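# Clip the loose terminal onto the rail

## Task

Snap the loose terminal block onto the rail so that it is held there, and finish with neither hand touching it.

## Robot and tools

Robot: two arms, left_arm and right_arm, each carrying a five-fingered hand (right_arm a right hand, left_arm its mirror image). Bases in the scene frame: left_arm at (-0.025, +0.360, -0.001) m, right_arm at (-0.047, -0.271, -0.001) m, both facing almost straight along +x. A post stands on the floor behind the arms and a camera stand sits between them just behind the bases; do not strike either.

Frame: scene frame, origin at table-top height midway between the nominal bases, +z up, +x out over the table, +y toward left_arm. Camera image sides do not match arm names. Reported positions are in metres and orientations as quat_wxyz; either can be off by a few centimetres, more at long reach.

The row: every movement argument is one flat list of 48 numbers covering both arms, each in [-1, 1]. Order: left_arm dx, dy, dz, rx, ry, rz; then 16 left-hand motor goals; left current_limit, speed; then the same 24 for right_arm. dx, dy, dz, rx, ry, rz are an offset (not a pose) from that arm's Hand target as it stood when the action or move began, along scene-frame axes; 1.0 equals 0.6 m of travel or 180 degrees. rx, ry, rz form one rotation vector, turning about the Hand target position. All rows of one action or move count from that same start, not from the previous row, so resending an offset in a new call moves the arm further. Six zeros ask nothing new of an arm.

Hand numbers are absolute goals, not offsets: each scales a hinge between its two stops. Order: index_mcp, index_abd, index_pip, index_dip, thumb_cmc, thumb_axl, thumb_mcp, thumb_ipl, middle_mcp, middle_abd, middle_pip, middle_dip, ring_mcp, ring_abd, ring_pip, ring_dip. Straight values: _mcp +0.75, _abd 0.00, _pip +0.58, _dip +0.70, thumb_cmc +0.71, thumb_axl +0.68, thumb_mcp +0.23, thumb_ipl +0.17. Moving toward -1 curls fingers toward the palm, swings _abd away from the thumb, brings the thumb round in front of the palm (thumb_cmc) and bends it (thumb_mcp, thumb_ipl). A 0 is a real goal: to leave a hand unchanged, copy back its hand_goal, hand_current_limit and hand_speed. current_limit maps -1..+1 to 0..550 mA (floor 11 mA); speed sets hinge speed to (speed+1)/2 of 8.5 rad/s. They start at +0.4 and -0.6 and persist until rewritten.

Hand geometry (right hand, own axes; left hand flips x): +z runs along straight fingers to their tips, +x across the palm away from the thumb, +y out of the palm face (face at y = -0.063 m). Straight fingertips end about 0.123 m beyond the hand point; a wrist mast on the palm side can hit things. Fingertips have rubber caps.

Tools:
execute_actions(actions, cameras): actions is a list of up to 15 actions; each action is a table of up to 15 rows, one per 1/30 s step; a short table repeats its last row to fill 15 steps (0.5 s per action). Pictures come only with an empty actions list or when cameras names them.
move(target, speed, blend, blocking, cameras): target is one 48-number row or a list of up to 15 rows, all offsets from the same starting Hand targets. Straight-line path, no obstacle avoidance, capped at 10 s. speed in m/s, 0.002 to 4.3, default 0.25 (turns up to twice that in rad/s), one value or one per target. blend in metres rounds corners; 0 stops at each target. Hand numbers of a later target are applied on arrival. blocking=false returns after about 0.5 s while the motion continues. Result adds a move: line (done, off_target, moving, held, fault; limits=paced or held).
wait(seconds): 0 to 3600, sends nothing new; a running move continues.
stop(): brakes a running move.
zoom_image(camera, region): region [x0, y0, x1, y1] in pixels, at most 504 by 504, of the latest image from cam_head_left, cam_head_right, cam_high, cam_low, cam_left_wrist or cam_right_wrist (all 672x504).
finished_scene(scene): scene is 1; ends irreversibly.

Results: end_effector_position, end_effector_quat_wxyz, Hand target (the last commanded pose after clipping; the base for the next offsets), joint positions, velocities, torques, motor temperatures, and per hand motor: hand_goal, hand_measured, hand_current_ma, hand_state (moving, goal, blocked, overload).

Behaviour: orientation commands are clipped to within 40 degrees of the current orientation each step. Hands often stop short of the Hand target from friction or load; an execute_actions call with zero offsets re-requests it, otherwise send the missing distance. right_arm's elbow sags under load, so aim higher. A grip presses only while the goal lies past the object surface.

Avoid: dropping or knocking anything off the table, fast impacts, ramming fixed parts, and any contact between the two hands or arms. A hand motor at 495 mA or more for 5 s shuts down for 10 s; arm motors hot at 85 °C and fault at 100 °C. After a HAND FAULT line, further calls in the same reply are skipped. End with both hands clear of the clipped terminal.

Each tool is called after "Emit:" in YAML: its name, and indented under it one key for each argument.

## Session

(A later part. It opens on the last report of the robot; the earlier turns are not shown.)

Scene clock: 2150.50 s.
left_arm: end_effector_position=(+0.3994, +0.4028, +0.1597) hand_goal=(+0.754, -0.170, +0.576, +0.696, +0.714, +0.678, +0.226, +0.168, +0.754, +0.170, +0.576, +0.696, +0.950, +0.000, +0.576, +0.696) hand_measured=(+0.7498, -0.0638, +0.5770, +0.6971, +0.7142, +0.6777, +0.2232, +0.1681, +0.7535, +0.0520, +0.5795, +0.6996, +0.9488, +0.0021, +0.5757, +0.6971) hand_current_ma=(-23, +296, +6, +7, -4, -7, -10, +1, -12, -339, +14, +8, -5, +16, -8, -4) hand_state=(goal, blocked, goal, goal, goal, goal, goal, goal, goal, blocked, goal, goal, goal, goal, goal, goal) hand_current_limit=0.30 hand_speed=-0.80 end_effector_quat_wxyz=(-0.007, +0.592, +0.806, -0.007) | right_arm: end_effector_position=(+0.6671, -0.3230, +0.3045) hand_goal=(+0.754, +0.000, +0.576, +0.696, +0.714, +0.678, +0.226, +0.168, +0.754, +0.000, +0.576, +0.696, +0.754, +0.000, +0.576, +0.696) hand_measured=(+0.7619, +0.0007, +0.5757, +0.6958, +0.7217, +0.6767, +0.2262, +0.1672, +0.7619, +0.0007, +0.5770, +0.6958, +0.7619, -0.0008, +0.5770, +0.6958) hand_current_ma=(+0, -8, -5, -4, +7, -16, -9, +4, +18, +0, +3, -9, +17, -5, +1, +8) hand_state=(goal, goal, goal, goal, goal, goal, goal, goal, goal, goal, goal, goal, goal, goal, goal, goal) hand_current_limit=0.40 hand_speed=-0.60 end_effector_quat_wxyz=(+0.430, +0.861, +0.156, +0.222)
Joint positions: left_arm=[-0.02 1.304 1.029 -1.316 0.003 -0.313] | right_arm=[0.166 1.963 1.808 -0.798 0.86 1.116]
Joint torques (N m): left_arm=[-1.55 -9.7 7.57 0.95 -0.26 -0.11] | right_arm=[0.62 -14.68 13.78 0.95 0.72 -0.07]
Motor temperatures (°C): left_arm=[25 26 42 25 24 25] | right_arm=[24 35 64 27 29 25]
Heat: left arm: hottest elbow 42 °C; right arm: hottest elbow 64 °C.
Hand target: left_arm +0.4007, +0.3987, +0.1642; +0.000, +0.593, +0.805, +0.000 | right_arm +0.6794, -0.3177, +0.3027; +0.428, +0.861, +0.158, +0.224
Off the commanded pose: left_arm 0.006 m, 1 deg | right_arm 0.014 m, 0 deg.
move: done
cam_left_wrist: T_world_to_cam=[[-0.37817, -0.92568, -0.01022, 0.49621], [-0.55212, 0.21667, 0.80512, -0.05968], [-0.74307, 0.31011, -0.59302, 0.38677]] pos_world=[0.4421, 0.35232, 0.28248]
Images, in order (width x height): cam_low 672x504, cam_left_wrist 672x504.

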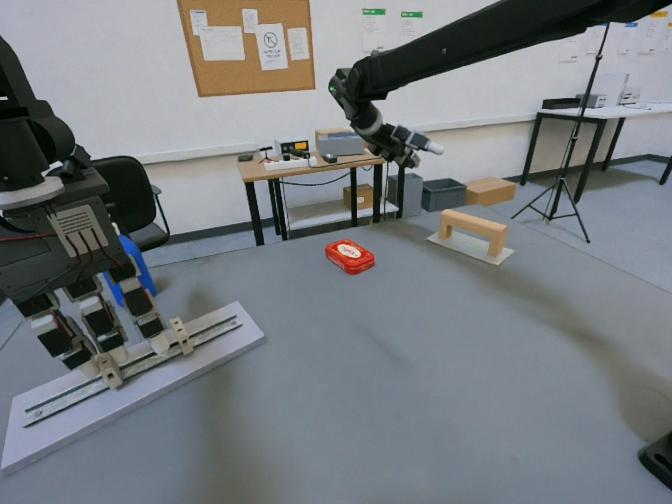

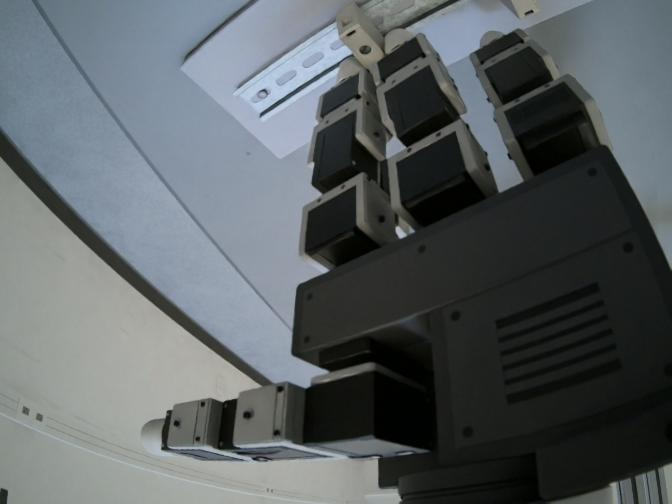

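Emit:
move:
  target: [0.0075,0,-0.012,0,0,0,0.754,-0.17,0.576,0.696,0.714,0.678,0.226,0.168,0.754,0.17,0.576,0.696,0.95,0,0.576,0.696,0.3,-0.8,0,0,0,0,0,0,0.754,0,0.576,0.696,0.714,0.678,0.226,0.168,0.754,0,0.576,0.696,0.754,0,0.576,0.696,0.4,-0.6]
  speed: 0.04
  cameras: ["cam_left_wrist","cam_low","cam_high"]

Emit:
zoom_image:
  camera: "cam_left_wrist"
  region: [310, 0, 430, 80]

Emit:
zoom_image:
  camera: "cam_low"
  region: [60, 310, 180, 410]

Scene clock: 2171.50 s.
left_arm: end_effector_position=(+0.4037, +0.4028, +0.1601) hand_goal=(+0.754, -0.170, +0.576, +0.696, +0.714, +0.678, +0.226, +0.168, +0.754, +0.170, +0.576, +0.696, +0.950, +0.000, +0.576, +0.696) hand_measured=(+0.7486, -0.0638, +0.5770, +0.6971, +0.7142, +0.6767, +0.2232, +0.1681, +0.7535, +0.0520, +0.5795, +0.6996, +0.9488, +0.0036, +0.5757, +0.6971) hand_current_ma=(-23, +291, +3, +4, -1, -15, -13, +10, -9, -337, +15, +7, -10, +14, -12, -1) hand_state=(goal, blocked, goal, goal, goal, goal, goal, goal, goal, blocked, goal, goal, goal, goal, goal, goal) hand_current_limit=0.30 hand_speed=-0.80 end_effector_quat_wxyz=(+0.000, +0.592, +0.806, -0.002) | right_arm: end_effector_position=(+0.6671, -0.3230, +0.3045) hand_goal=(+0.754, +0.000, +0.576, +0.696, +0.714, +0.678, +0.226, +0.168, +0.754, +0.000, +0.576, +0.696, +0.754, +0.000, +0.576, +0.696) hand_measured=(+0.7619, -0.0008, +0.5770, +0.6958, +0.7217, +0.6777, +0.2252, +0.1672, +0.7619, +0.0007, +0.5770, +0.6945, +0.7619, -0.0008, +0.5770, +0.6971) hand_current_ma=(+4, +3, -3, -11, +11, -12, +1, +13, +11, +1, +1, +11, +33, +1, +6, -8) hand_state=(goal, goal, goal, goal, goal, goal, goal, goal, goal, goal, goal, goal, goal, goal, goal, goal) hand_current_limit=0.40 hand_speed=-0.60 end_effector_quat_wxyz=(+0.430, +0.861, +0.156, +0.222)
Joint positions: left_arm=[-0.02 1.304 1.027 -1.295 0.003 -0.313] | right_arm=[0.166 1.963 1.808 -0.798 0.86 1.116]
Joint torques (N m): left_arm=[-1.49 -8.35 7.5 0.81 -0.26 -0.12] | right_arm=[0.21 -14.62 13.76 0.99 0.72 -0.12]
Motor temperatures (°C): left_arm=[25 27 41 25 24 25] | right_arm=[24 35 64 27 29 25]
Heat: left arm: hottest elbow 41 °C; right arm: hottest elbow 64 °C.
Hand target: left_arm +0.4053, +0.3987, +0.1570; +0.000, +0.593, +0.805, +0.000 | right_arm +0.6794, -0.3177, +0.3027; +0.428, +0.861, +0.158, +0.224
Off the commanded pose: left_arm 0.005 m, 0 deg | right_arm 0.014 m, 0 deg.
move: done
cam_left_wrist: T_world_to_cam=[[-0.3779, -0.92569, -0.01701, 0.49879], [-0.56678, 0.21677, 0.79484, -0.05005], [-0.73209, 0.31001, -0.60658, 0.3879]] pos_world=[0.4441, 0.35232, 0.28356]
Images, in order (width x height): cam_high 672x504, cam_low 672x504, cam_left_wrist 672x504.

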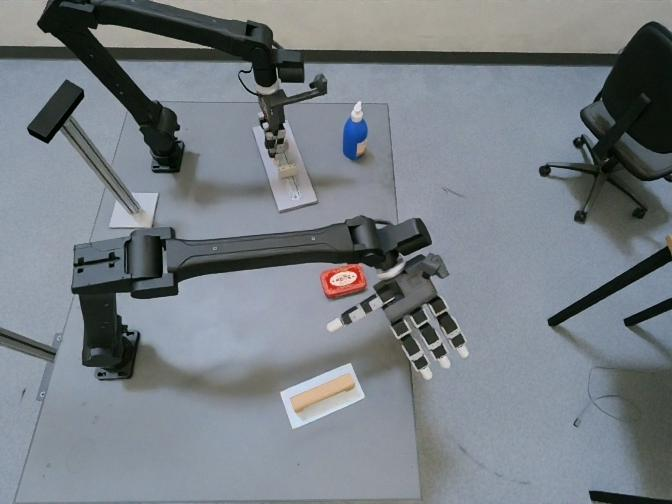

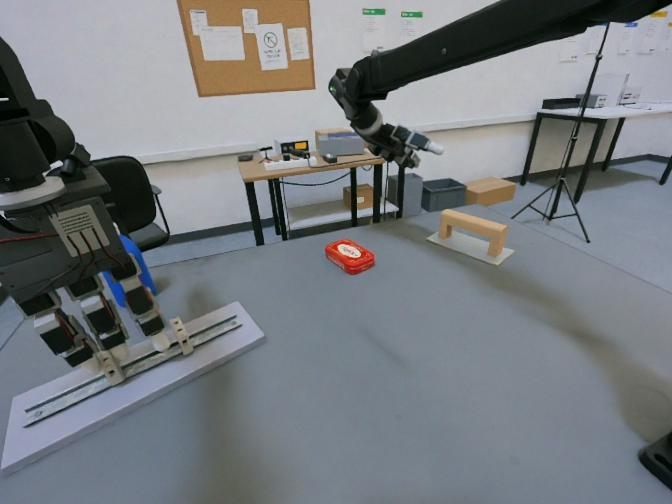

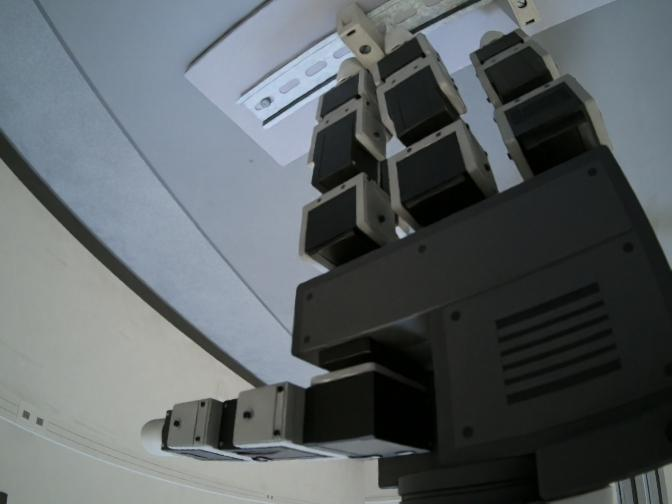

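Scaled by 4.200 from the camera's image (finer frame: 960x720).

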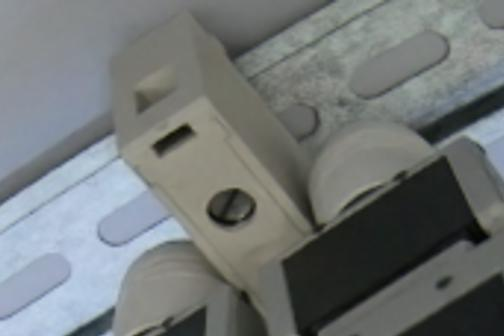

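Scaled by 4.200.

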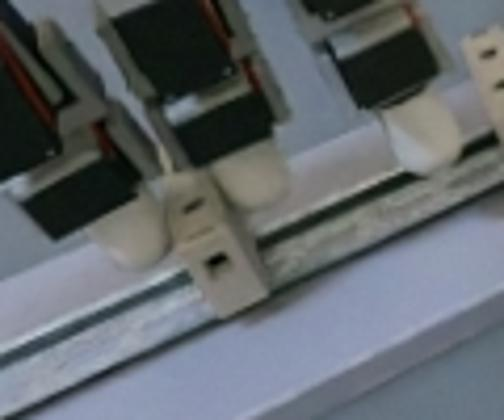

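Emit:
zoom_image:
  camera: "cam_left_wrist"
  region: [230, 0, 350, 130]

Emit:
zoom_image:
  camera: "cam_left_wrist"
  region: [370, 0, 480, 70]

Emit:
zoom_image:
  camera: "cam_left_wrist"
  region: [480, 0, 550, 50]

Scaled by 3.877 from the camera's image (finer frame: 960x720).

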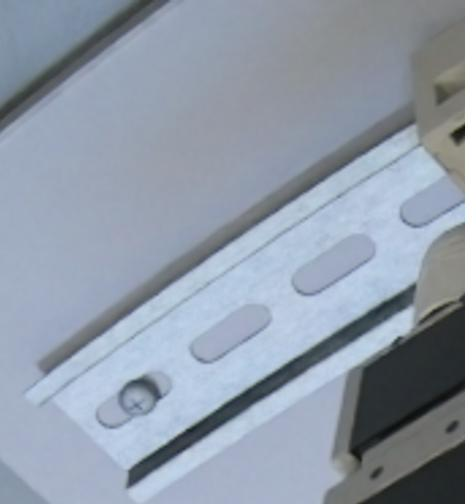

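Scaled by 4.582 from the camera's image (finer frame: 960x720).

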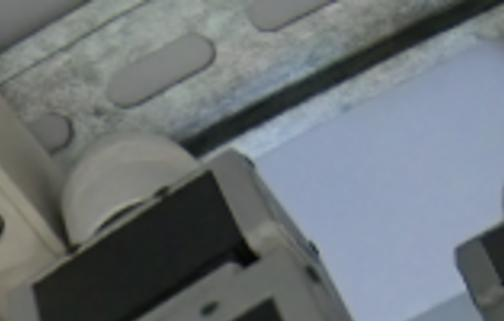

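Scaled by 7.200 from the camera's image (finer frame: 960x720).

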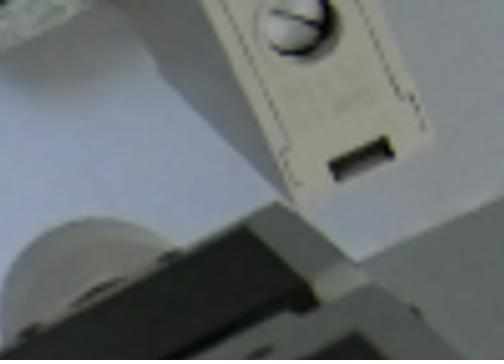

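Emit:
move:
  target: [0,0,0,0,0,-0.016,0.754,-0.17,0.576,0.696,0.714,0.678,0.226,0.168,0.754,0.17,0.576,0.696,0.95,0,0.576,0.696,0.3,-0.8,0,0,0,0,0,0,0.754,0,0.576,0.696,0.714,0.678,0.226,0.168,0.754,0,0.576,0.696,0.754,0,0.576,0.696,0.4,-0.6]
  speed: 0.04
  cameras: ["cam_left_wrist","cam_low","cam_high"]

Emit:
zoom_image:
  camera: "cam_left_wrist"
  region: [310, 0, 430, 80]

Emit:
zoom_image:
  camera: "cam_left_wrist"
  region: [230, 0, 350, 130]

Emit:
zoom_image:
  camera: "cam_high"
  region: [262, 136, 302, 182]

Scene clock: 2240.07 s.
left_arm: end_effector_position=(+0.4055, +0.3994, +0.1592) hand_goal=(+0.754, -0.170, +0.576, +0.696, +0.714, +0.678, +0.226, +0.168, +0.754, +0.170, +0.576, +0.696, +0.950, +0.000, +0.576, +0.696) hand_measured=(+0.7486, -0.0638, +0.5757, +0.6971, +0.7154, +0.6767, +0.2232, +0.1681, +0.7523, +0.0520, +0.5770, +0.6971, +0.9476, +0.0036, +0.5770, +0.6971) hand_current_ma=(-25, +292, -3, +11, +2, -8, -9, +10, -16, -336, +1, -4, -7, +19, -6, -1) hand_state=(goal, blocked, goal, goal, goal, goal, goal, goal, goal, blocked, goal, goal, goal, goal, goal, goal) hand_current_limit=0.30 hand_speed=-0.80 end_effector_quat_wxyz=(+0.000, +0.609, +0.793, -0.002) | right_arm: end_effector_position=(+0.6671, -0.3230, +0.3045) hand_goal=(+0.754, +0.000, +0.576, +0.696, +0.714, +0.678, +0.226, +0.168, +0.754, +0.000, +0.576, +0.696, +0.754, +0.000, +0.576, +0.696) hand_measured=(+0.7619, -0.0008, +0.5770, +0.6971, +0.7217, +0.6767, +0.2262, +0.1672, +0.7631, +0.0007, +0.5757, +0.6958, +0.7619, -0.0008, +0.5770, +0.6958) hand_current_ma=(+7, -1, -8, -11, +22, -18, -5, +2, +22, +7, -1, +9, +14, -4, +13, -1) hand_state=(goal, goal, goal, goal, goal, goal, goal, goal, goal, goal, goal, goal, goal, goal, goal, goal) hand_current_limit=0.40 hand_speed=-0.60 end_effector_quat_wxyz=(+0.430, +0.861, +0.156, +0.222)
Joint positions: left_arm=[-0.02 1.304 1.024 -1.293 0.003 -0.269] | right_arm=[0.166 1.963 1.808 -0.798 0.86 1.116]
Joint torques (N m): left_arm=[-0.56 -8.82 7.24 0.84 -0.27 0.01] | right_arm=[-0.21 -14.8 13.76 0.96 0.73 -0.12]
Motor temperatures (°C): left_arm=[25 27 39 25 24 25] | right_arm=[24 35 65 27 29 25]
Heat: left arm: hottest elbow 39 °C; right arm: hottest elbow 65 °C.
Hand target: left_arm +0.4052, +0.3987, +0.1570; +0.000, +0.613, +0.790, +0.000 | right_arm +0.6794, -0.3177, +0.3027; +0.428, +0.861, +0.158, +0.224
Off the commanded pose: left_arm 0.002 m, 1 deg | right_arm 0.014 m, 0 deg.
move: done
cam_left_wrist: T_world_to_cam=[[-0.41881, -0.90791, -0.01702, 0.50576], [-0.55664, 0.24187, 0.79476, -0.06182], [-0.71746, 0.34233, -0.60668, 0.37089]] pos_world=[0.44351, 0.34717, 0.28276]
Images, in order (width x height): cam_high 672x504, cam_low 672x504, cam_left_wrist 672x504.

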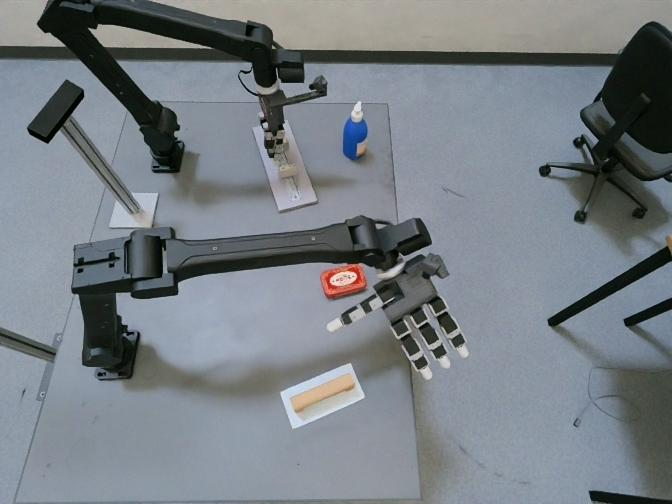

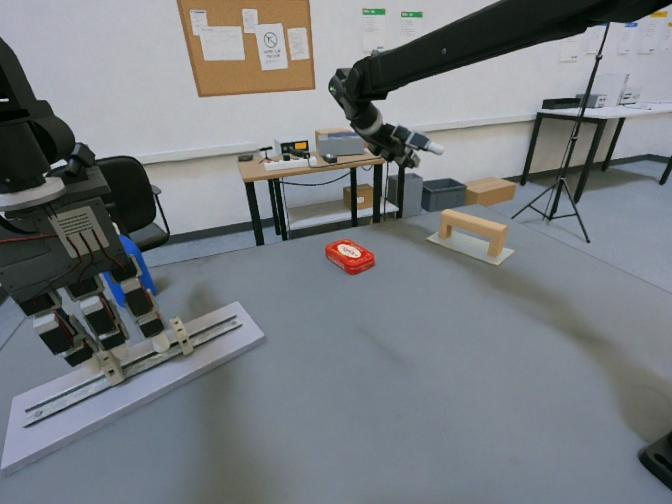

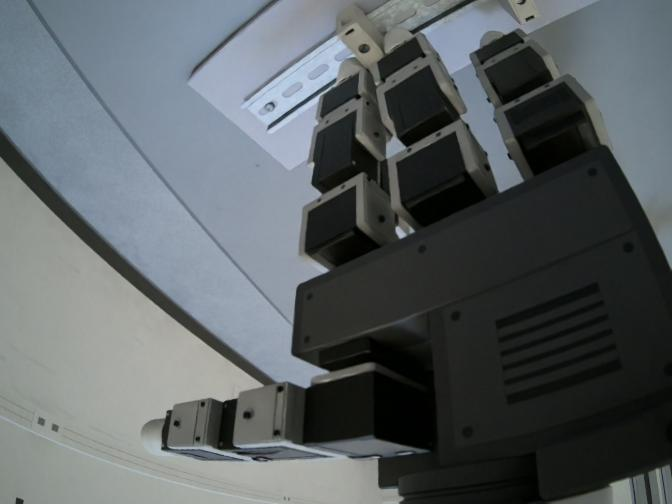

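Scaled by 4.200 from the camera's image (finer frame: 960x720).

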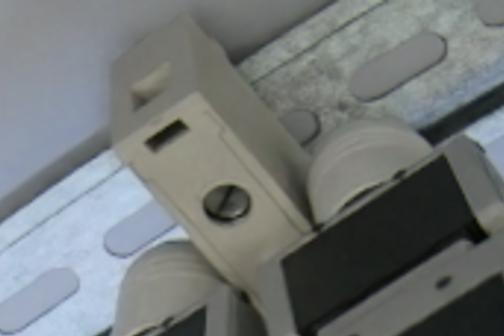

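Scaled by 3.877 from the camera's image (finer frame: 960x720).

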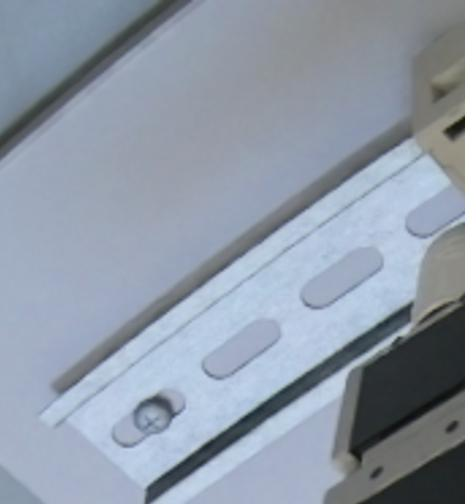

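Scaled by 10.957.

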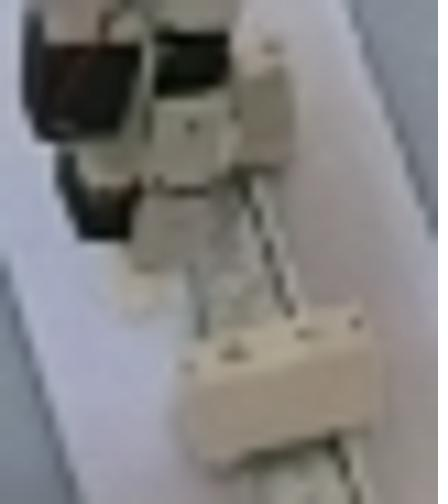

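Emit:
move:
  target: [-0.006,0,-0.012,0,0,0,0.754,-0.17,0.576,0.696,0.714,0.678,0.226,0.168,0.754,0.17,0.576,0.696,0.95,0,0.576,0.696,0.3,-0.8,0,0,0,0,0,0,0.754,0,0.576,0.696,0.714,0.678,0.226,0.168,0.754,0,0.576,0.696,0.754,0,0.576,0.696,0.4,-0.6]
  speed: 0.04
  cameras: ["cam_left_wrist","cam_low","cam_high"]

Emit:
zoom_image:
  camera: "cam_left_wrist"
  region: [310, 0, 430, 80]

Emit:
zoom_image:
  camera: "cam_high"
  region: [262, 136, 302, 182]

Emit:
zoom_image:
  camera: "cam_low"
  region: [80, 330, 160, 410]

Scene clock: 2262.73 s.
left_arm: end_effector_position=(+0.4048, +0.3994, +0.1573) hand_goal=(+0.754, -0.170, +0.576, +0.696, +0.714, +0.678, +0.226, +0.168, +0.754, +0.170, +0.576, +0.696, +0.950, +0.000, +0.576, +0.696) hand_measured=(+0.7486, -0.0638, +0.5744, +0.6971, +0.7142, +0.6767, +0.2242, +0.1681, +0.7511, +0.0520, +0.5757, +0.6971, +0.9476, +0.0036, +0.5757, +0.6971) hand_current_ma=(-26, +294, -1, +6, +4, -11, -15, +10, -21, -338, +3, -2, -10, +12, -8, -3) hand_state=(goal, blocked, goal, goal, goal, goal, goal, goal, goal, blocked, goal, goal, goal, goal, goal, goal) hand_current_limit=0.30 hand_speed=-0.80 end_effector_quat_wxyz=(+0.004, +0.610, +0.792, +0.002) | right_arm: end_effector_position=(+0.6671, -0.3230, +0.3045) hand_goal=(+0.754, +0.000, +0.576, +0.696, +0.714, +0.678, +0.226, +0.168, +0.754, +0.000, +0.576, +0.696, +0.754, +0.000, +0.576, +0.696) hand_measured=(+0.7607, +0.0007, +0.5770, +0.6958, +0.7217, +0.6777, +0.2262, +0.1681, +0.7619, +0.0007, +0.5757, +0.6945, +0.7619, +0.0007, +0.5770, +0.6958) hand_current_ma=(+15, +4, -2, -1, +18, -17, +1, +2, +8, +5, -3, -6, +9, -3, +10, +4) hand_state=(goal, goal, goal, goal, goal, goal, goal, goal, goal, goal, goal, goal, goal, goal, goal, goal) hand_current_limit=0.40 hand_speed=-0.60 end_effector_quat_wxyz=(+0.430, +0.861, +0.156, +0.222)
Joint positions: left_arm=[-0.02 1.297 1.011 -1.275 0.002 -0.267] | right_arm=[0.166 1.963 1.808 -0.798 0.86 1.116]
Joint torques (N m): left_arm=[-0.62 -8.41 6.54 0.92 -0.24 0.01] | right_arm=[0.09 -14.33 13.59 1.01 0.68 -0.09]
Motor temperatures (°C): left_arm=[25 27 39 25 24 25] | right_arm=[24 35 65 27 29 25]
Heat: left arm: hottest elbow 39 °C; right arm: hottest elbow 65 °C.
Hand target: left_arm +0.4016, +0.3986, +0.1499; +0.000, +0.613, +0.790, +0.000 | right_arm +0.6794, -0.3177, +0.3027; +0.428, +0.861, +0.158, +0.224
Off the commanded pose: left_arm 0.008 m, 1 deg | right_arm 0.014 m, 0 deg.
move: done
cam_left_wrist: T_world_to_cam=[[-0.42, -0.90726, -0.02179, 0.50645], [-0.5647, 0.24247, 0.78887, -0.0567], [-0.71043, 0.34363, -0.61417, 0.36713]] pos_world=[0.44151, 0.34707, 0.28125]
Images, in order (width x height): cam_high 672x504, cam_low 672x504, cam_left_wrist 672x504.

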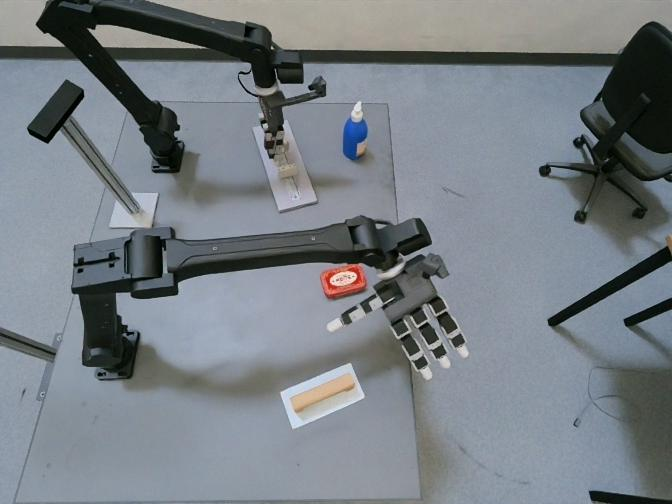

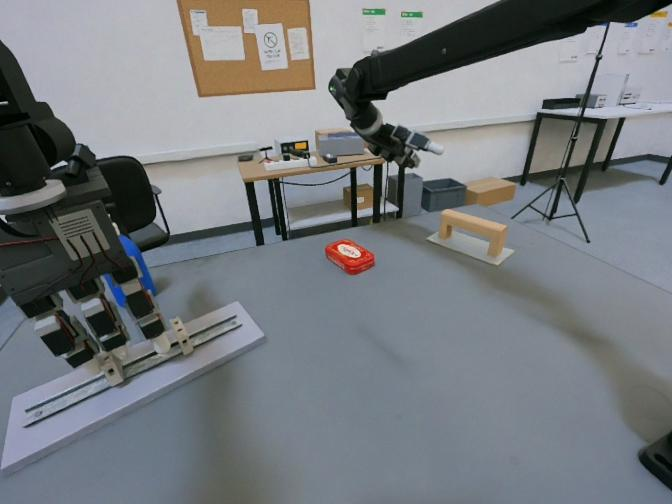

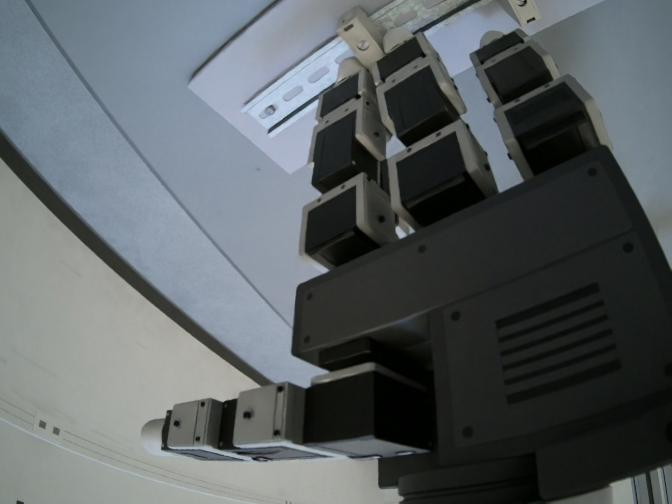

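Scaled by 4.200 from the camera's image (finer frame: 960x720).

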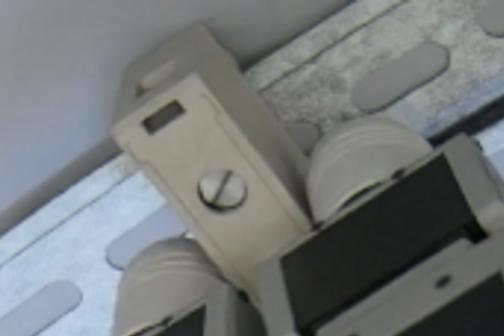

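Scaled by 10.957.

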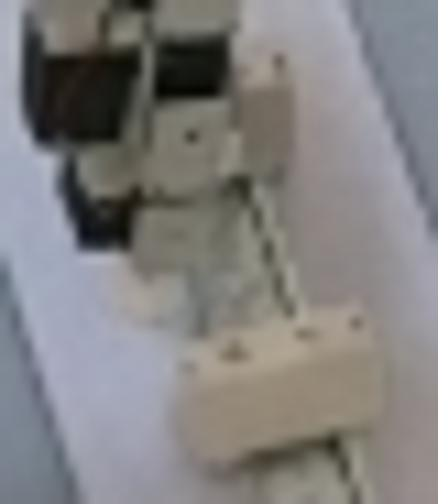

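Scaled by 6.300.

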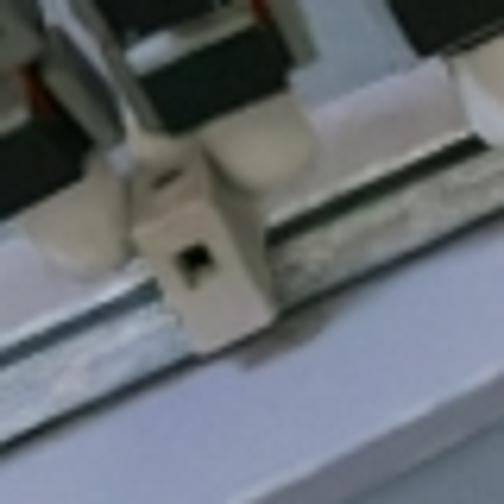

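Emit:
move:
  target: [0,0,-0.008,0,0,0,0.754,-0.17,0.576,0.696,0.714,0.678,0.226,0.168,0.754,0.17,0.576,0.696,0.95,0,0.576,0.696,0.3,-0.8,0,0,0,0,0,0,0.754,0,0.576,0.696,0.714,0.678,0.226,0.168,0.754,0,0.576,0.696,0.754,0,0.576,0.696,0.4,-0.6]
  speed: 0.04
  cameras: ["cam_left_wrist","cam_low","cam_high"]

Emit:
zoom_image:
  camera: "cam_left_wrist"
  region: [310, 0, 430, 80]

Emit:
zoom_image:
  camera: "cam_high"
  region: [262, 136, 302, 182]

Emit:
zoom_image:
  camera: "cam_low"
  region: [80, 330, 160, 410]

Scene clock: 2276.80 s.
left_arm: end_effector_position=(+0.4050, +0.3994, +0.1576) hand_goal=(+0.754, -0.170, +0.576, +0.696, +0.714, +0.678, +0.226, +0.168, +0.754, +0.170, +0.576, +0.696, +0.950, +0.000, +0.576, +0.696) hand_measured=(+0.7535, -0.0653, +0.5770, +0.6996, +0.7154, +0.6777, +0.2232, +0.1672, +0.7571, +0.0520, +0.5782, +0.6996, +0.9488, +0.0021, +0.5757, +0.6971) hand_current_ma=(-11, +294, +5, +16, +2, -13, -10, +7, +1, -343, +9, +9, -9, +13, -3, -2) hand_state=(goal, blocked, goal, goal, goal, goal, goal, goal, goal, blocked, goal, goal, goal, goal, goal, goal) hand_current_limit=0.30 hand_speed=-0.80 end_effector_quat_wxyz=(+0.007, +0.610, +0.792, +0.004) | right_arm: end_effector_position=(+0.6671, -0.3230, +0.3045) hand_goal=(+0.754, +0.000, +0.576, +0.696, +0.714, +0.678, +0.226, +0.168, +0.754, +0.000, +0.576, +0.696, +0.754, +0.000, +0.576, +0.696) hand_measured=(+0.7619, -0.0008, +0.5757, +0.6958, +0.7217, +0.6777, +0.2262, +0.1681, +0.7619, -0.0008, +0.5770, +0.6945, +0.7619, -0.0008, +0.5770, +0.6958) hand_current_ma=(+14, +6, +1, +0, +24, -12, +1, +12, +11, -5, -4, -3, +18, -1, +12, +7) hand_state=(goal, goal, goal, goal, goal, goal, goal, goal, goal, goal, goal, goal, goal, goal, goal, goal) hand_current_limit=0.40 hand_speed=-0.60 end_effector_quat_wxyz=(+0.430, +0.861, +0.156, +0.222)
Joint positions: left_arm=[-0.02 1.293 1.006 -1.267 0.002 -0.267] | right_arm=[0.166 1.963 1.808 -0.798 0.86 1.116]
Joint torques (N m): left_arm=[-0.67 -7.88 6.19 1.14 -0.25 0.01] | right_arm=[0.32 -14.92 13.65 0.76 0.71 -0.09]
Motor temperatures (°C): left_arm=[25 27 39 25 24 25] | right_arm=[24 35 65 27 29 25]
Heat: left arm: hottest elbow 39 °C; right arm: hottest elbow 65 °C.
Hand target: left_arm +0.4017, +0.3986, +0.1451; +0.000, +0.613, +0.790, +0.000 | right_arm +0.6794, -0.3177, +0.3027; +0.428, +0.861, +0.158, +0.224
Off the commanded pose: left_arm 0.013 m, 1 deg | right_arm 0.014 m, 0 deg.
move: off_target (left_arm)
cam_left_wrist: T_world_to_cam=[[-0.4198, -0.90727, -0.02501, 0.50695], [-0.57104, 0.2426, 0.78426, -0.05357], [-0.70546, 0.34352, -0.61993, 0.3664]] pos_world=[0.44071, 0.34707, 0.28184]
Images, in order (width x height): cam_high 672x504, cam_low 672x504, cam_left_wrist 672x504.

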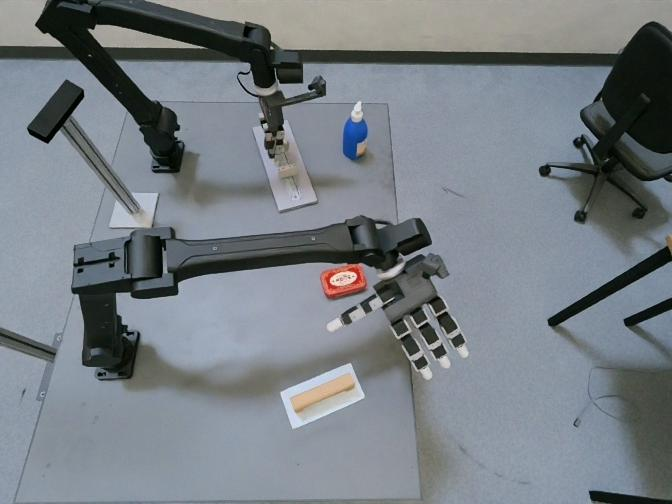

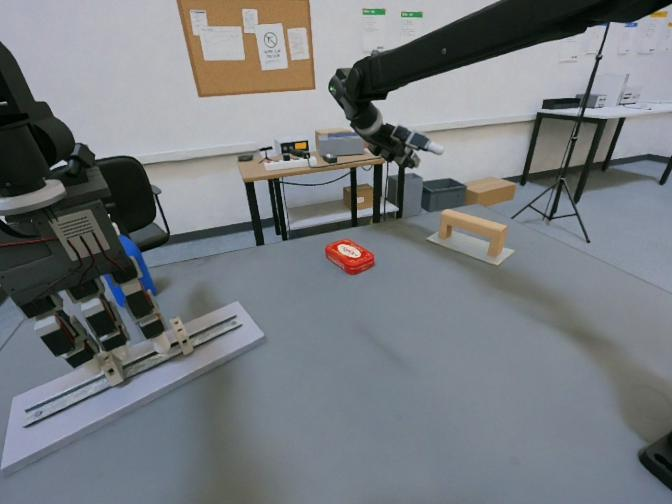

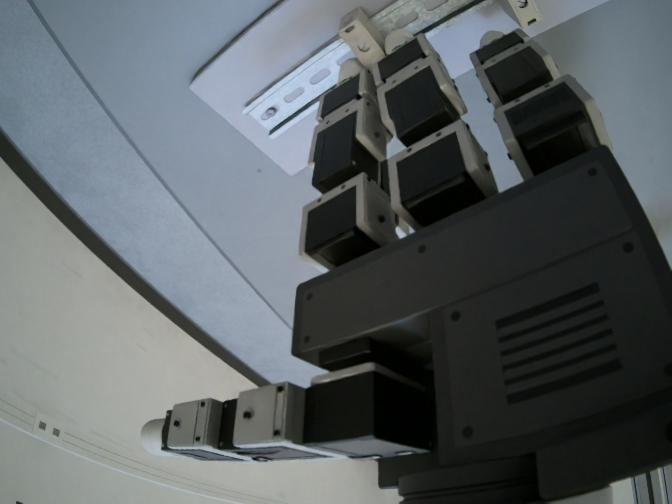

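Scaled by 4.200 from the camera's image (finer frame: 960x720).

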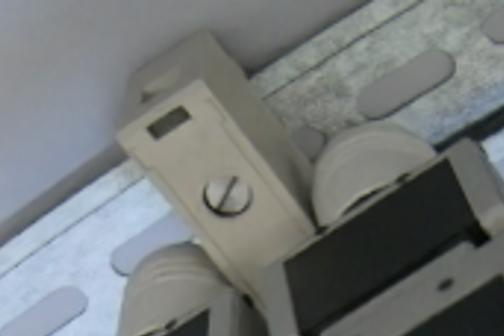

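Scaled by 10.957.

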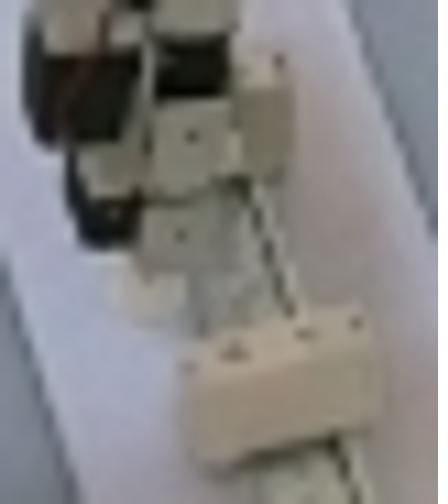

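Scaled by 6.300.

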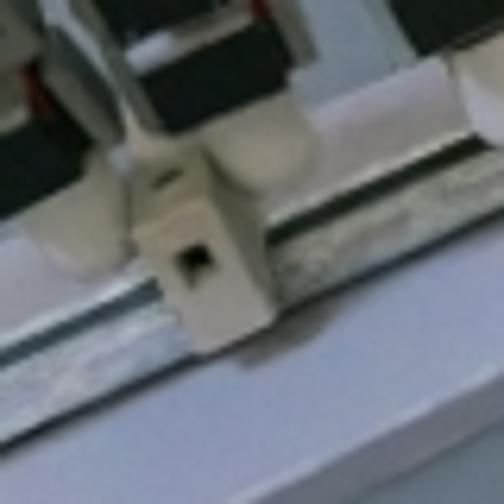

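Emit:
zoom_image:
  camera: "cam_high"
  region: [276, 138, 300, 162]

Emit:
zoom_image:
  camera: "cam_high"
  region: [276, 160, 300, 184]

Emit:
zoom_image:
  camera: "cam_left_wrist"
  region: [330, 0, 390, 45]

Scaled by 21.000.

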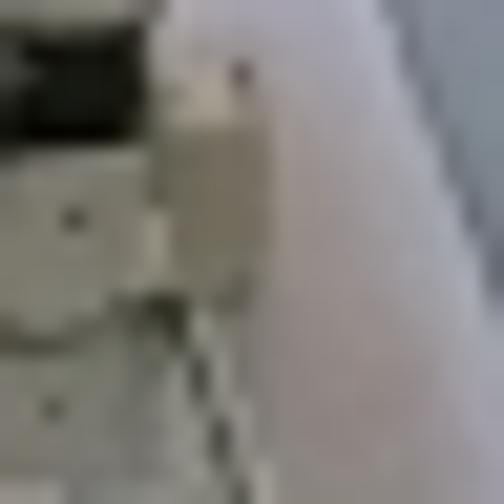

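Scaled by 21.000.

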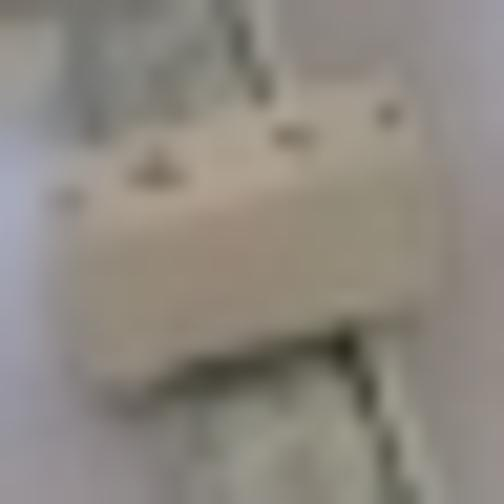

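Scaled by 8.400 from the camera's image (finer frame: 960x720).

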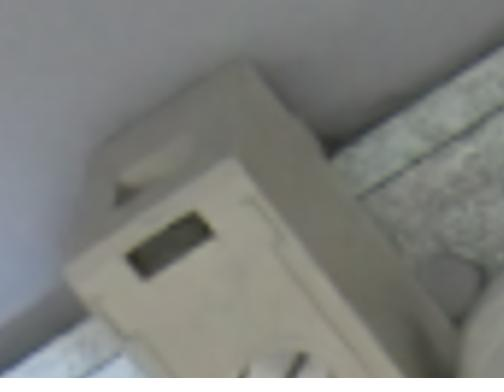

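Emit:
move:
  target:
    - [0,0,0.01,0,0,0,0.754,-0.05,0.576,0.696,0.714,0.678,0.226,0.168,0.754,0.05,0.576,0.696,0.95,0,0.576,0.696,0.3,-0.9,0,0,0,0,0,0,0.754,0,0.576,0.696,0.714,0.678,0.226,0.168,0.754,0,0.576,0.696,0.754,0,0.576,0.696,0.4,-0.6]
    - [0,0,0.01,0,0,0,0.754,0.09,0.576,0.696,0.714,0.678,0.226,0.168,0.754,-0.09,0.576,0.696,0.95,0,0.576,0.696,0.3,-0.9,0,0,0,0,0,0,0.754,0,0.576,0.696,0.714,0.678,0.226,0.168,0.754,0,0.576,0.696,0.754,0,0.576,0.696,0.4,-0.6]
  speed: 0.04
  cameras: ["cam_left_wrist","cam_low","cam_high"]

Emit:
zoom_image:
  camera: "cam_left_wrist"
  region: [310, 0, 430, 80]

Scene clock: 2415.37 s.
left_arm: end_effector_position=(+0.4039, +0.3994, +0.1561) hand_goal=(+0.754, +0.090, +0.576, +0.696, +0.714, +0.678, +0.226, +0.168, +0.754, -0.090, +0.576, +0.696, +0.950, +0.000, +0.576, +0.696) hand_measured=(+0.7511, +0.0857, +0.5744, +0.6983, +0.7154, +0.6777, +0.2232, +0.1681, +0.7535, -0.0843, +0.5757, +0.6958, +0.9488, +0.0036, +0.5757, +0.6971) hand_current_ma=(-12, -12, -1, +14, +0, -11, -14, +6, -10, +7, +3, -4, -9, +16, -5, -3) hand_state=(goal, goal, goal, goal, goal, goal, goal, goal, goal, goal, goal, goal, goal, goal, goal, goal) hand_current_limit=0.30 hand_speed=-0.90 end_effector_quat_wxyz=(+0.006, +0.610, +0.792, +0.003) | right_arm: end_effector_position=(+0.6671, -0.3230, +0.3045) hand_goal=(+0.754, +0.000, +0.576, +0.696, +0.714, +0.678, +0.226, +0.168, +0.754, +0.000, +0.576, +0.696, +0.754, +0.000, +0.576, +0.696) hand_measured=(+0.7607, -0.0008, +0.5770, +0.6958, +0.7217, +0.6767, +0.2262, +0.1672, +0.7631, +0.0007, +0.5770, +0.6958, +0.7619, -0.0008, +0.5770, +0.6971) hand_current_ma=(+5, -14, -4, -9, +16, -5, +6, +19, +21, +6, +5, +0, +24, -2, -3, -2) hand_state=(goal, goal, goal, goal, goal, goal, goal, goal, goal, goal, goal, goal, goal, goal, goal, goal) hand_current_limit=0.40 hand_speed=-0.60 end_effector_quat_wxyz=(+0.430, +0.861, +0.156, +0.222)
Joint positions: left_arm=[-0.02 1.293 1.002 -1.266 0.002 -0.267] | right_arm=[0.166 1.963 1.808 -0.798 0.86 1.116]
Joint torques (N m): left_arm=[-0.67 -8.12 7.35 0.5 -0.25 0.01] | right_arm=[0.03 -14.51 13.74 1.01 0.7 -0.06]
Motor temperatures (°C): left_arm=[25 26 37 25 24 25] | right_arm=[24 35 65 27 29 25]
Heat: left arm: hottest elbow 37 °C; right arm: hottest elbow 65 °C.
Hand target: left_arm +0.4016, +0.3986, +0.1510; +0.000, +0.613, +0.790, +0.000 | right_arm +0.6794, -0.3177, +0.3027; +0.428, +0.861, +0.158, +0.224
Off the commanded pose: left_arm 0.006 m, 1 deg | right_arm 0.014 m, 0 deg.
move: done
cam_left_wrist: T_world_to_cam=[[-0.4199, -0.90726, -0.02376, 0.50626], [-0.56865, 0.2426, 0.78599, -0.05431], [-0.70733, 0.34354, -0.61779, 0.36506]] pos_world=[0.43991, 0.34707, 0.28024]
Images, in order (width x height): cam_high 672x504, cam_low 672x504, cam_left_wrist 672x504.

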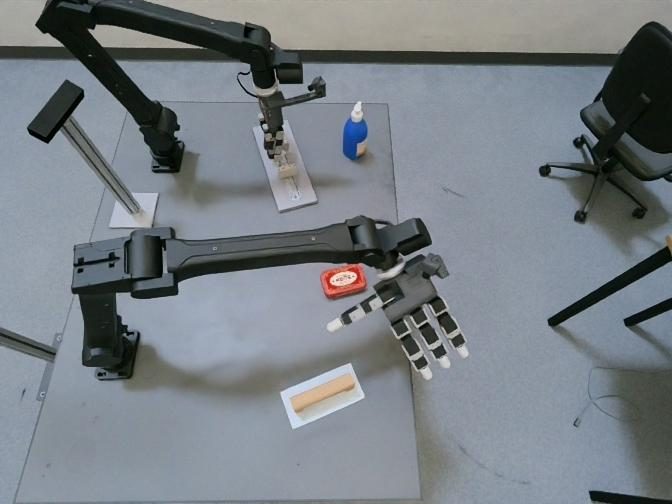

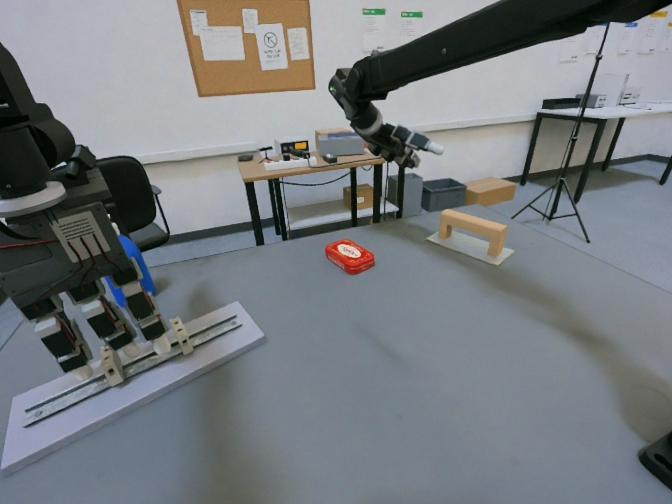

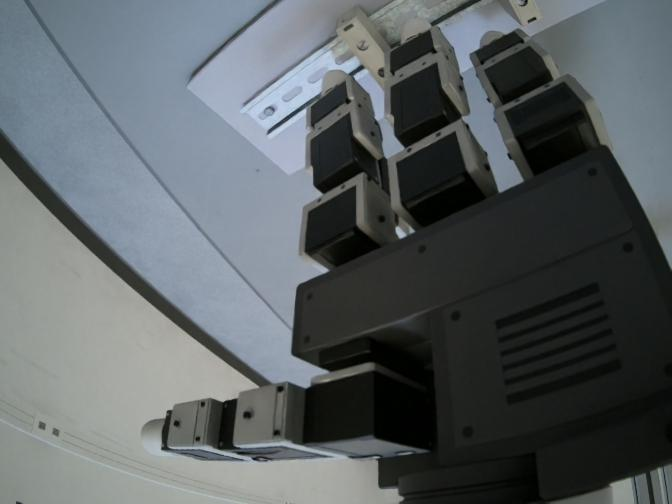

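Scaled by 4.200 from the camera's image (finer frame: 960x720).

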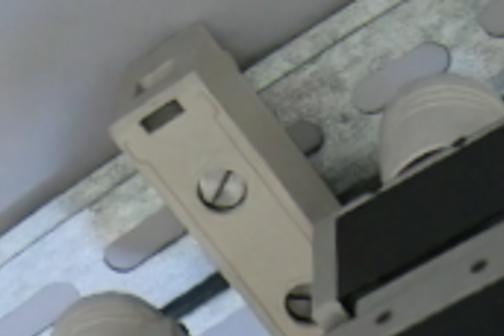

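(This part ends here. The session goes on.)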